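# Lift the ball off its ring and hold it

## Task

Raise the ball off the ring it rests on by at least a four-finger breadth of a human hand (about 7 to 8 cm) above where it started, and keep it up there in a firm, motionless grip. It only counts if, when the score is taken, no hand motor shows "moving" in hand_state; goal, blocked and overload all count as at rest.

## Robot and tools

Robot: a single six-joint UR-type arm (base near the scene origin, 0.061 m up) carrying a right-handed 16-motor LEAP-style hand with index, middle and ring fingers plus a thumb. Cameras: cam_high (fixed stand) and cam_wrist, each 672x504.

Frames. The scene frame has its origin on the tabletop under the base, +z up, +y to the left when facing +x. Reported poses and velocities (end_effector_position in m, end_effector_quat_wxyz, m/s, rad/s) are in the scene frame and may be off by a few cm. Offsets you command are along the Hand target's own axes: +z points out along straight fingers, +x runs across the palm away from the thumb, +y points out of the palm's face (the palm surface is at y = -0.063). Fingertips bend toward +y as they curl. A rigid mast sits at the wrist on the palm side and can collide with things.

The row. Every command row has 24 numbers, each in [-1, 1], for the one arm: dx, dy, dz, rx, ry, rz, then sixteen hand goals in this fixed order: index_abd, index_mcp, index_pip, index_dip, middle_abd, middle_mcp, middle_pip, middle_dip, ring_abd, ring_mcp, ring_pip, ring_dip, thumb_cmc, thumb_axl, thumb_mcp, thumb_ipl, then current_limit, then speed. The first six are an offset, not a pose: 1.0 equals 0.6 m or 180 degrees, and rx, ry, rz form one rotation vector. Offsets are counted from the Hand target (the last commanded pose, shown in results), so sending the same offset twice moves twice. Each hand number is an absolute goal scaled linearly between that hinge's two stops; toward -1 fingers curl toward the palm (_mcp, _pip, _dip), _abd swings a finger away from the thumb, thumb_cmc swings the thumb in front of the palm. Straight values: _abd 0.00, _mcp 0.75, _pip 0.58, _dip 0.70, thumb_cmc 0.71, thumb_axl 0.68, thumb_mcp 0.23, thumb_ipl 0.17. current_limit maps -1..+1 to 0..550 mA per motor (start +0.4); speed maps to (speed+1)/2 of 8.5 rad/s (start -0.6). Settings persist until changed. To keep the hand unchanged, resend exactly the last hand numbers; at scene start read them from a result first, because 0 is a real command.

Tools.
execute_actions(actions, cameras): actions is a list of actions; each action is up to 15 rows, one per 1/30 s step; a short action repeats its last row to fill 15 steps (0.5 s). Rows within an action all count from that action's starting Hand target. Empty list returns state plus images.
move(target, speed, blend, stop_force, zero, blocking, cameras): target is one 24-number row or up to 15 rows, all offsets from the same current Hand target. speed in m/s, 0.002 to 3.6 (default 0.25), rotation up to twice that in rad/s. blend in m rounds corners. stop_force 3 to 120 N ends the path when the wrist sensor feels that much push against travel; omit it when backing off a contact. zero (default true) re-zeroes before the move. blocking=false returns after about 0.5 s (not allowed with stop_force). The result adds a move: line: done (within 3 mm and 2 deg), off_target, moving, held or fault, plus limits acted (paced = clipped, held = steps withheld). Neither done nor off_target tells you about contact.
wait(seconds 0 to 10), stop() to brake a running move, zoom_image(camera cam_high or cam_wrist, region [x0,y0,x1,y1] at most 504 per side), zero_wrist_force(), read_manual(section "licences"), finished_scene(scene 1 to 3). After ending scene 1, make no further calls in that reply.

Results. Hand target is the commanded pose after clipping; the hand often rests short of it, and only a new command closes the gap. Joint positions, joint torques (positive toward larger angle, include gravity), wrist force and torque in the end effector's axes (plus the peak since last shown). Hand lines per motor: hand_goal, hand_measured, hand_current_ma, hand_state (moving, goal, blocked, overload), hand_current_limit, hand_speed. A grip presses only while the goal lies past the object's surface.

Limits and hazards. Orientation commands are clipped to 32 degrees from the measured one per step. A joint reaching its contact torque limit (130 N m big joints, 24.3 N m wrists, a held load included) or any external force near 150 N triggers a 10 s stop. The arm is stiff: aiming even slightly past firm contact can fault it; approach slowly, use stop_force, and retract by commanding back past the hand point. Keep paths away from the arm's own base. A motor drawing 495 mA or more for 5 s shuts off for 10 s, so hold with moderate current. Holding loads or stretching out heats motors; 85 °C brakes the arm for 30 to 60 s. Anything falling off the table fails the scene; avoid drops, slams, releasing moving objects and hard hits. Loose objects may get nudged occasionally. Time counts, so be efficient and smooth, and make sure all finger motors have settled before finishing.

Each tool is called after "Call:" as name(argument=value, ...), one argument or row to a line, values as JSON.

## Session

Call:
execute_actions(
  actions=[],
)

Call:
zoom_image(
  camera="cam_high",
  region=[180, 150, 380, 350],
)

Scene clock: 0.00 s.
end_effector_position=(+0.8667, -0.3720, +0.3171) hand_goal=(+0.000, +0.754, +0.576, +0.696, +0.000, +0.754, +0.576, +0.696, +0.000, +0.754, +0.576, +0.696, +0.714, +0.678, +0.226, +0.168) hand_measured=(+0.000, +0.754, +0.576, +0.696, +0.000, +0.754, +0.576, +0.696, +0.000, +0.754, +0.576, +0.696, +0.714, +0.678, +0.226, +0.168) hand_current_ma=(+0, +0, +0, +0, +0, +0, +0, +0, +0, +0, +0, +0, +0, +0, +0, +0) hand_state=(goal, goal, goal, goal, goal, goal, goal, goal, goal, goal, goal, goal, goal, goal, goal, goal) hand_current_limit=0.40 hand_speed=-0.60 end_effector_quat_wxyz=(-0.074, +0.869, -0.167, +0.460)
Joint positions: [-0.549 -0.748 1.002 -2.727 -1.138 1.593]
Joint velocities: within noise
Joint torques (N m): no reading
Wrist force (N): no reading
Wrist torque (N m): no reading
Wrist force, peak (N): no reading
Hand target: +0.8667, -0.3720, +0.3171; -0.074, +0.869, -0.167, +0.460

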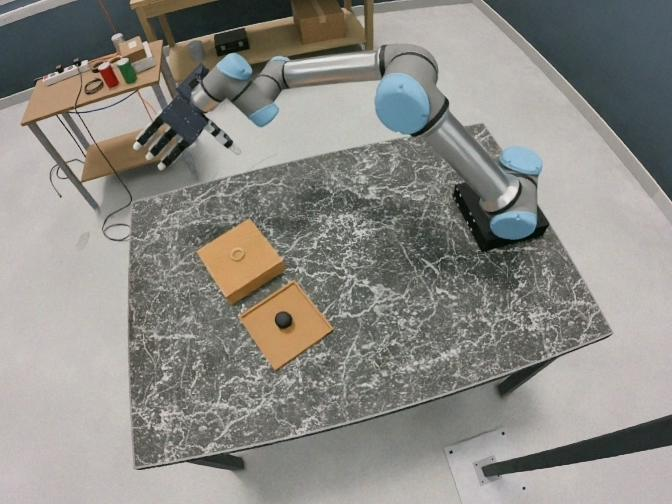

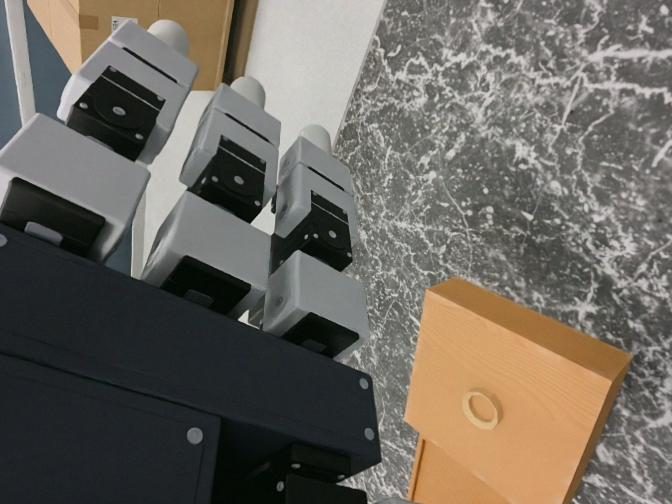

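Scaled by 2.520 from the camera's 672x504 image, which has a finer 960x720 frame.

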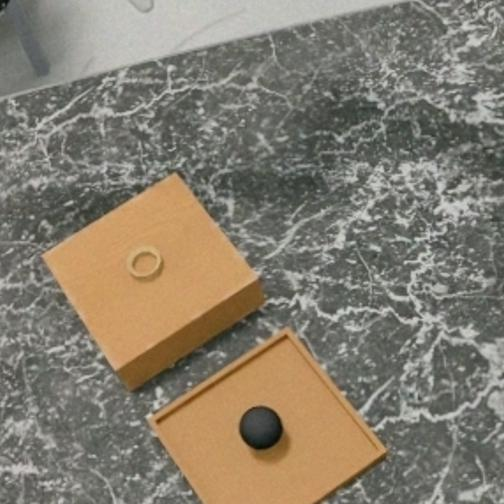

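Call:
move(
  target=[-0.616,-0.707,-0.088,0.027,0.0083,0.3834,0,0.342,0.139,0.232,0,0.342,0.139,0.232,0,0.75,0.58,0.70,-0.714,0.68,0.112,0.168,0.4,-0.6],
  cameras=["all"],
  speed=0.4,
)

Call:
zoom_image(
  camera="cam_high",
  region=[230, 230, 350, 350],
)

Scene clock: 21.07 s.
end_effector_position=(+0.7253, +0.1579, +0.1809) hand_goal=(+0.000, +0.342, +0.140, +0.232, +0.000, +0.342, +0.140, +0.232, +0.000, +0.750, +0.580, +0.700, -0.714, +0.680, +0.112, +0.168) hand_measured=(+0.002, +0.336, +0.146, +0.240, +0.002, +0.336, +0.146, +0.240, +0.002, +0.732, +0.576, +0.696, -0.702, +0.678, +0.112, +0.168) hand_current_ma=(+2, -11, +12, +14, +2, -14, +12, +15, +2, -38, -6, -7, +22, -6, +1, -1) hand_state=(goal, goal, goal, goal, goal, goal, goal, goal, goal, goal, goal, goal, goal, goal, goal, goal) hand_current_limit=0.40 hand_speed=-0.60 end_effector_quat_wxyz=(-0.355, +0.612, -0.612, +0.354)
Joint positions: [0.025 -0.943 1.756 -3.437 -1.581 3.14]
Joint torques (N m): [12.47 -29.82 -8.38 -5.94 -1.64 1.92]
Wrist force (N): [0.1 0.8 -0.2]
Wrist torque (N m): [0.22 -0.10 -0.01]
Wrist force, peak (N): [-1.4 1.6 -0.4]
Hand target: +0.7253, +0.1579, +0.1809; -0.355, +0.612, -0.612, +0.354
Off the commanded pose: 0.000 m, 0 deg.
move: done

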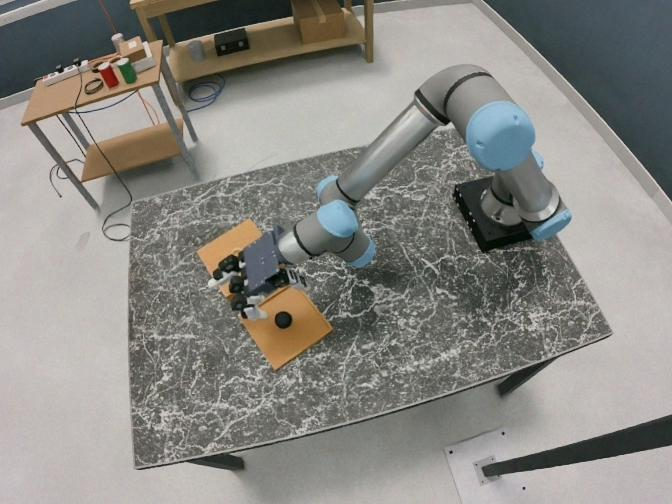

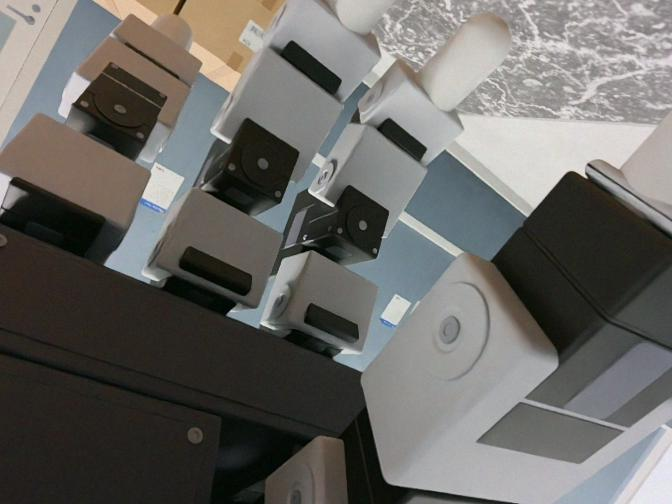

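Scaled by 4.200 from the camera's 672x504 image, which has a finer 960x720 frame.

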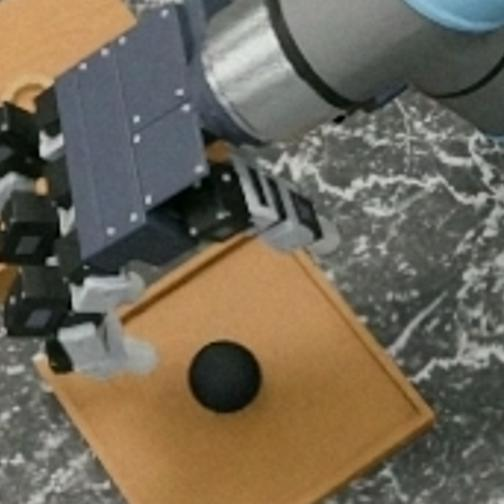

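Call:
move(
  target=[0.01,0.0903,0.0637,0,0,0,0,0.342,0.139,0.232,0,0.342,0.139,0.232,0,0.75,0.58,0.70,-0.714,0.68,0.112,0.168,0.4,-0.6],
  cameras=["all"],
  speed=0.2,
)

Call:
zoom_image(
  camera="cam_high",
  region=[230, 260, 330, 360],
)

Scene clock: 29.10 s.
end_effector_position=(+0.7314, +0.1520, +0.1149) hand_goal=(+0.000, +0.342, +0.140, +0.232, +0.000, +0.342, +0.140, +0.232, +0.000, +0.750, +0.580, +0.700, -0.714, +0.680, +0.112, +0.168) hand_measured=(+0.002, +0.336, +0.146, +0.240, +0.002, +0.336, +0.146, +0.240, +0.002, +0.732, +0.576, +0.696, -0.704, +0.678, +0.112, +0.168) hand_current_ma=(+2, -11, +12, +14, +2, -14, +12, +15, +2, -39, -6, -7, +21, -6, +1, -1) hand_state=(goal, goal, goal, goal, goal, goal, goal, goal, goal, goal, goal, goal, goal, goal, goal, goal) hand_current_limit=0.40 hand_speed=-0.60 end_effector_quat_wxyz=(-0.355, +0.612, -0.612, +0.354)
Joint positions: [0.014 -0.815 1.751 -3.56 -1.571 3.134]
Joint torques (N m): [-12.17 -31.2 -23.03 -6.03 1.74 -1.24]
Wrist force (N): [0.2 1.0 -0.2]
Wrist torque (N m): [0.24 -0.12 0.13]
Wrist force, peak (N): [0.4 1.6 0.2]
Hand target: +0.7315, +0.1520, +0.1149; -0.355, +0.612, -0.612, +0.354
Off the commanded pose: 0.000 m, 0 deg.
move: done

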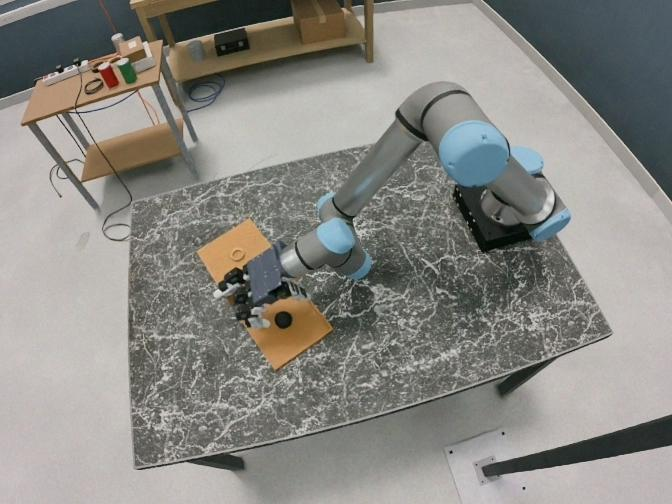

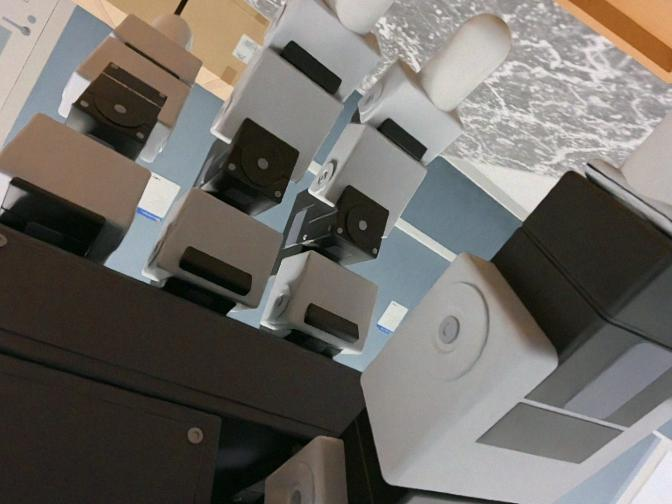

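Scaled by 5.040 from the camera's 672x504 image, which has a finer 960x720 frame.

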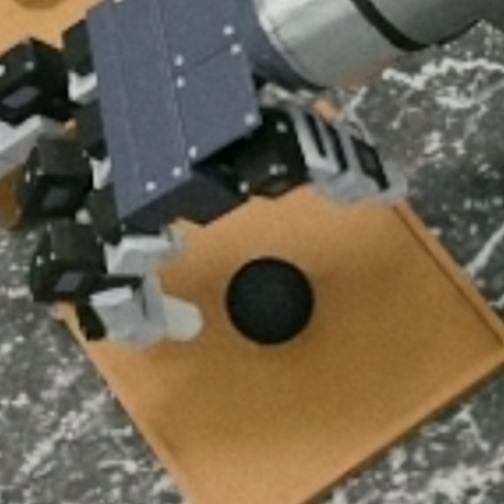

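Call:
move(
  target=[-0.0083,0.071,0.0438,0,0,0,0,0.342,0.139,0.232,0,0.342,0.139,0.232,0,0.75,0.58,0.70,-0.714,0.68,0.112,0.168,0.4,-0.6],
  speed=0.08,
  stop_force=10,
)

Call:
move(
  target=[0,0,0,0,0,0,0,0.28,0.1,0.21,0,0.28,0.1,0.21,0,0.75,0.58,0.70,-0.714,0.68,-0.07,0.168,0.4,-0.8],
  cameras=["all"],
)

Call:
zoom_image(
  camera="cam_high",
  region=[230, 260, 330, 360],
)

Scene clock: 41.77 s.
end_effector_position=(+0.7331, +0.1570, +0.0648) hand_goal=(+0.000, +0.342, +0.140, +0.232, +0.000, +0.342, +0.140, +0.232, +0.000, +0.750, +0.580, +0.700, -0.714, +0.680, +0.112, +0.168) hand_measured=(+0.002, +0.336, +0.146, +0.240, +0.002, +0.336, +0.146, +0.240, +0.002, +0.732, +0.576, +0.696, -0.704, +0.678, +0.112, +0.168) hand_current_ma=(+2, -11, +12, +14, +2, -14, +12, +15, +2, -39, -6, -7, +21, -6, +1, -1) hand_state=(goal, goal, goal, goal, goal, goal, goal, goal, goal, goal, goal, goal, goal, goal, goal, goal) hand_current_limit=0.40 hand_speed=-0.60 end_effector_quat_wxyz=(-0.355, +0.612, -0.612, +0.354)
Joint positions: [0.022 -0.711 1.732 -3.645 -1.578 3.138]
Joint torques (N m): [13.06 -34.04 -21.55 -6.08 -1.66 1.85]
Wrist force (N): [-0.1 0.7 -0.2]
Wrist torque (N m): [0.21 -0.07 -0.02]
Wrist force, peak (N): [0.1 1.6 0.0]
Hand target: +0.7331, +0.1570, +0.0648; -0.355, +0.612, -0.612, +0.354
Off the commanded pose: 0.000 m, 0 deg.
move: done

Scene clock: 42.33 s.
end_effector_position=(+0.7331, +0.1570, +0.0648) hand_goal=(+0.000, +0.280, +0.100, +0.210, +0.000, +0.280, +0.100, +0.210, +0.000, +0.750, +0.580, +0.700, -0.714, +0.680, -0.070, +0.168) hand_measured=(+0.002, +0.276, +0.108, +0.218, +0.002, +0.276, +0.108, +0.218, +0.002, +0.732, +0.576, +0.696, -0.704, +0.678, -0.066, +0.168) hand_current_ma=(+2, -8, +14, +14, +2, -9, +14, +15, +2, -39, -6, -7, +21, -6, +12, -1) hand_state=(goal, goal, goal, goal, goal, goal, goal, goal, goal, goal, goal, goal, goal, goal, goal, goal) hand_current_limit=0.40 hand_speed=-0.80 end_effector_quat_wxyz=(-0.355, +0.612, -0.612, +0.354)
Joint positions: [0.022 -0.711 1.732 -3.645 -1.578 3.138]
Joint torques (N m): [13.95 -35.23 -20 -5.39 -1.6 1.99]
Wrist force (N): [0.1 0.8 -0.3]
Wrist torque (N m): [0.23 -0.10 -0.01]
Wrist force, peak (N): [0.1 1.0 -0.4]
Hand target: +0.7331, +0.1570, +0.0648; -0.355, +0.612, -0.612, +0.354
Off the commanded pose: 0.000 m, 0 deg.
move: done

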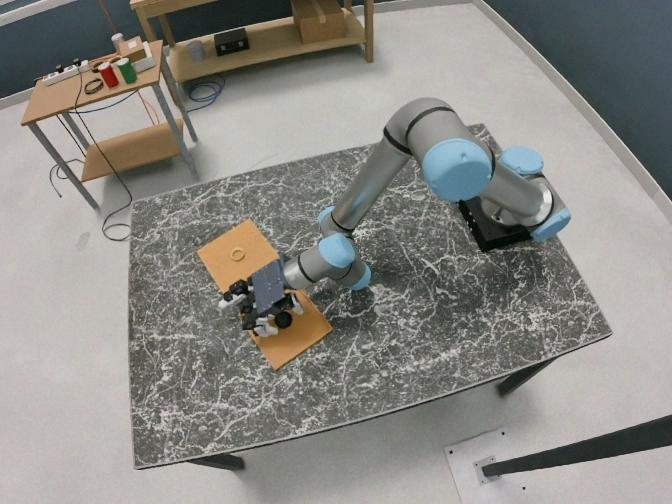

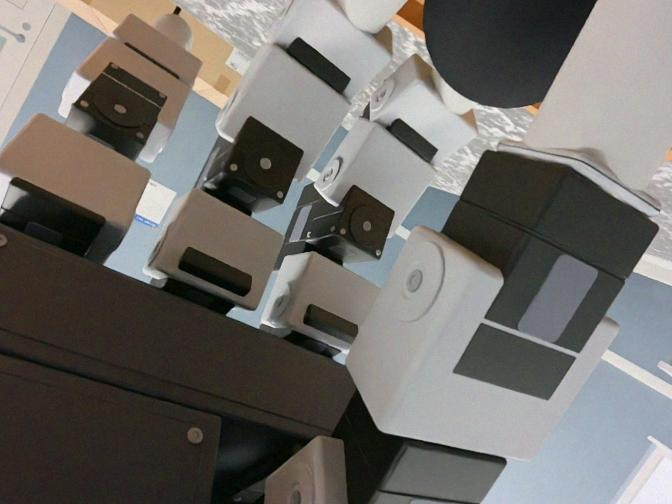

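Scaled by 5.040 from the camera's 672x504 image, which has a finer 960x720 frame.

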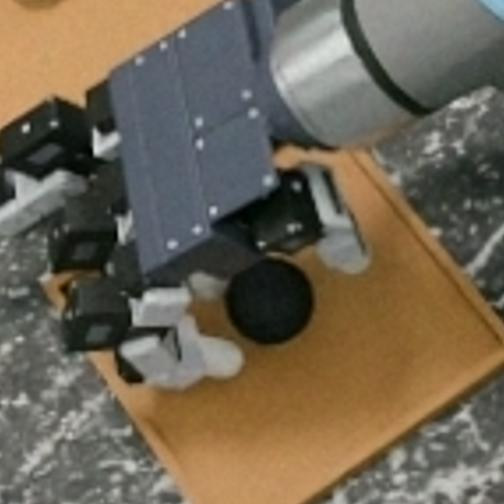

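Call:
move(
  target=[-0.005,-0.0075,0.013,0,0,0,0,0.28,0.1,0.21,0,0.28,0.1,0.21,0,0.75,0.58,0.70,-0.714,0.68,-0.07,0.168,0.4,-0.8],
  speed=0.05,
)

Call:
move(
  target=[0,0,0,0,0,0,0,0.15,0.02,0.12,0,0.15,0.02,0.12,0,0.75,0.58,0.70,-0.714,0.68,-0.26,0.03,0.4,-0.85],
  cameras=["all"],
)

Call:
zoom_image(
  camera="cam_high",
  region=[230, 260, 330, 360],
)

Scene clock: 50.90 s.
end_effector_position=(+0.7420, +0.1600, +0.0649) hand_goal=(+0.000, +0.280, +0.100, +0.210, +0.000, +0.280, +0.100, +0.210, +0.000, +0.750, +0.580, +0.700, -0.714, +0.680, -0.070, +0.168) hand_measured=(+0.002, +0.276, +0.108, +0.218, +0.002, +0.276, +0.108, +0.218, +0.002, +0.732, +0.576, +0.696, -0.704, +0.678, -0.066, +0.168) hand_current_ma=(+2, -8, +14, +14, +2, -9, +14, +15, +2, -39, -6, -7, +21, -6, +12, -1) hand_state=(goal, goal, goal, goal, goal, goal, goal, goal, goal, goal, goal, goal, goal, goal, goal, goal) hand_current_limit=0.40 hand_speed=-0.80 end_effector_quat_wxyz=(-0.355, +0.612, -0.612, +0.354)
Joint positions: [0.027 -0.699 1.701 -3.626 -1.583 3.141]
Joint torques (N m): [13.97 -34.94 -23.52 -0.12 -1.78 1.93]
Wrist force (N): [0.1 0.6 -0.2]
Wrist torque (N m): [0.20 -0.11 -0.01]
Wrist force, peak (N): [-0.3 1.3 -0.6]
Hand target: +0.7421, +0.1600, +0.0649; -0.355, +0.612, -0.612, +0.354
Off the commanded pose: 0.000 m, 0 deg.
move: done

Scene clock: 51.43 s.
end_effector_position=(+0.7421, +0.1600, +0.0649) hand_goal=(+0.000, +0.150, +0.020, +0.120, +0.000, +0.150, +0.020, +0.120, +0.000, +0.750, +0.580, +0.700, -0.714, +0.680, -0.260, +0.030) hand_measured=(+0.002, +0.204, +0.044, +0.138, +0.000, +0.220, +0.054, +0.150, +0.002, +0.732, +0.576, +0.696, -0.706, +0.678, -0.112, +0.106) hand_current_ma=(+2, +111, +47, +35, +0, +147, +66, +60, +2, -39, -6, -7, +16, -3, +385, +204) hand_state=(goal, blocked, blocked, goal, goal, blocked, blocked, blocked, goal, goal, goal, goal, goal, goal, blocked, blocked) hand_current_limit=0.40 hand_speed=-0.85 end_effector_quat_wxyz=(-0.355, +0.612, -0.612, +0.354)
Joint positions: [0.027 -0.699 1.701 -3.626 -1.583 3.141]
Joint torques (N m): [13.48 -36.2 -22.11 -0.55 -1.25 1.9]
Wrist force (N): [0.3 0.8 -1.1]
Wrist torque (N m): [0.22 -0.10 0.01]
Wrist force, peak (N): [0.3 0.8 -1.1]
Hand target: +0.7421, +0.1600, +0.0649; -0.355, +0.612, -0.612, +0.354
Off the commanded pose: 0.000 m, 0 deg.
move: done

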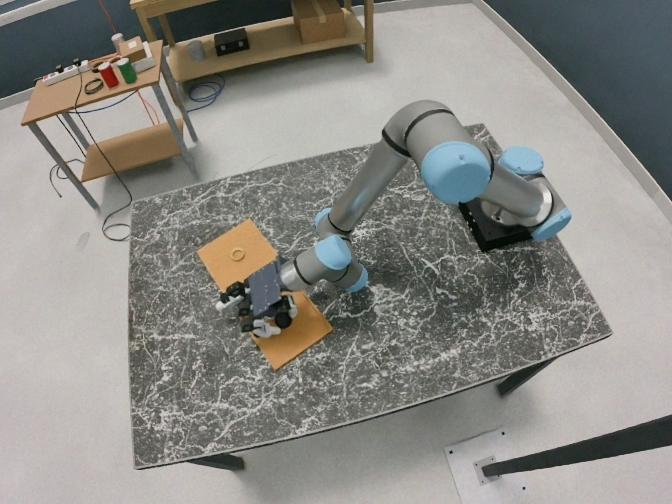

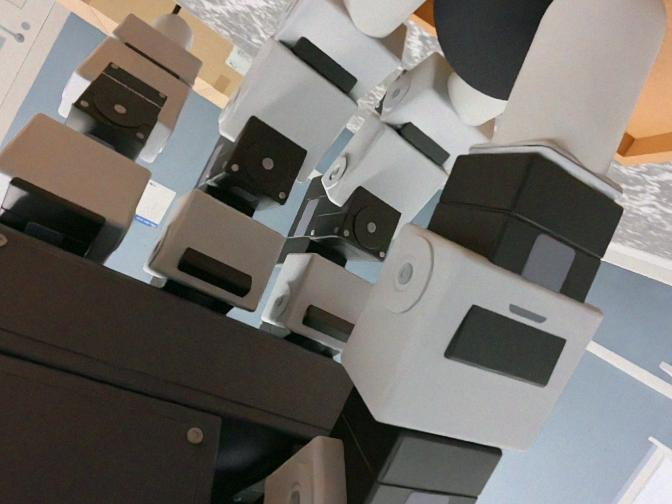

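Scaled by 5.040 from the camera's 672x504 image, which has a finer 960x720 frame.

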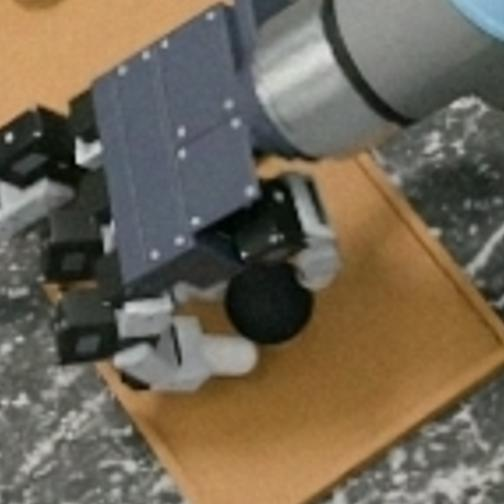

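Good grip. Lift.

Call:
move(
  target=[0,-0.1732,-0.1,0,0,0,0,0.15,0.02,0.12,0,0.15,0.02,0.12,0,0.75,0.58,0.70,-0.714,0.68,-0.26,0.03,0.4,-0.85],
  cameras=["all"],
  speed=0.1,
)

Call:
zoom_image(
  camera="cam_high",
  region=[220, 230, 330, 340],
)

Scene clock: 57.40 s.
end_effector_position=(+0.7417, +0.1599, +0.1848) hand_goal=(+0.000, +0.150, +0.020, +0.120, +0.000, +0.150, +0.020, +0.120, +0.000, +0.750, +0.580, +0.700, -0.714, +0.680, -0.260, +0.030) hand_measured=(+0.002, +0.204, +0.050, +0.138, +0.000, +0.220, +0.058, +0.150, +0.002, +0.730, +0.576, +0.696, -0.706, +0.678, -0.112, +0.102) hand_current_ma=(+2, +111, +57, +35, +0, +147, +76, +60, +2, -39, -6, -7, +16, -3, +385, +192) hand_state=(goal, blocked, blocked, goal, goal, blocked, blocked, blocked, goal, goal, goal, goal, goal, goal, blocked, blocked) hand_current_limit=0.40 hand_speed=-0.85 end_effector_quat_wxyz=(-0.355, +0.612, -0.612, +0.354)
Joint positions: [0.028 -0.922 1.701 -3.403 -1.584 3.141]
Joint torques (N m): [11.51 -60.85 -25.05 -0.44 -1.56 1.33]
Wrist force (N): [0.4 1.2 0.0]
Wrist torque (N m): [0.24 -0.14 0.03]
Wrist force, peak (N): [-0.1 2.4 0.2]
Hand target: +0.7417, +0.1599, +0.1849; -0.355, +0.612, -0.612, +0.354
Off the commanded pose: 0.000 m, 0 deg.
move: done

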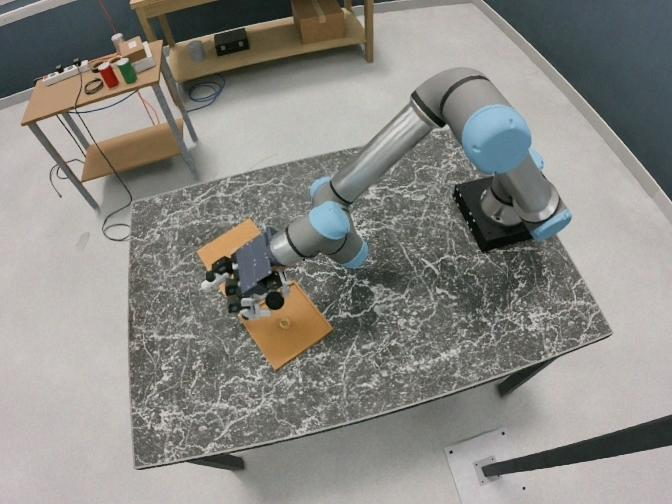

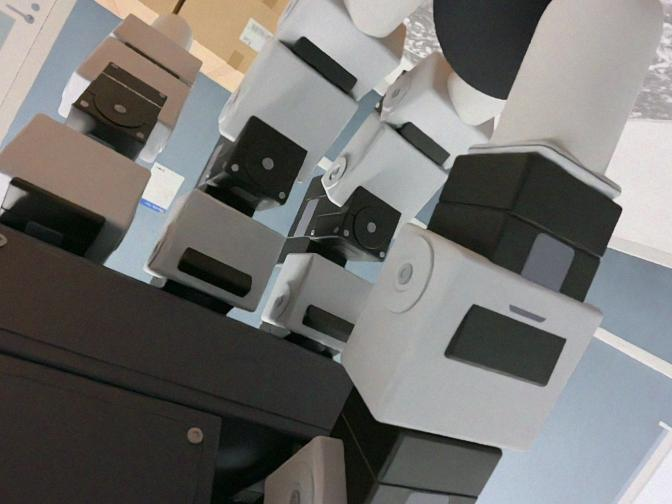

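Scaled by 4.582 from the camera's 672x504 image, which has a finer 960x720 frame.

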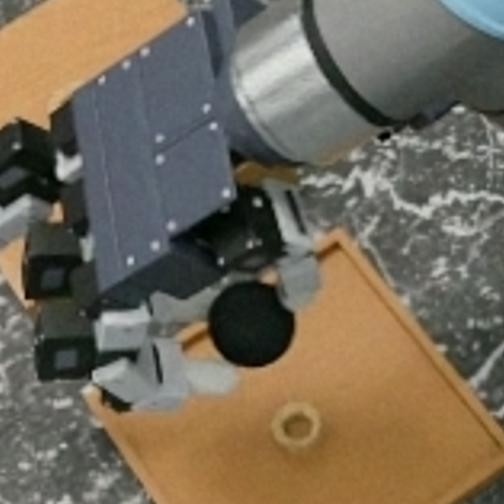

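Call:
finished_scene(
  scene=2,
)

The scene is finished: the task was done.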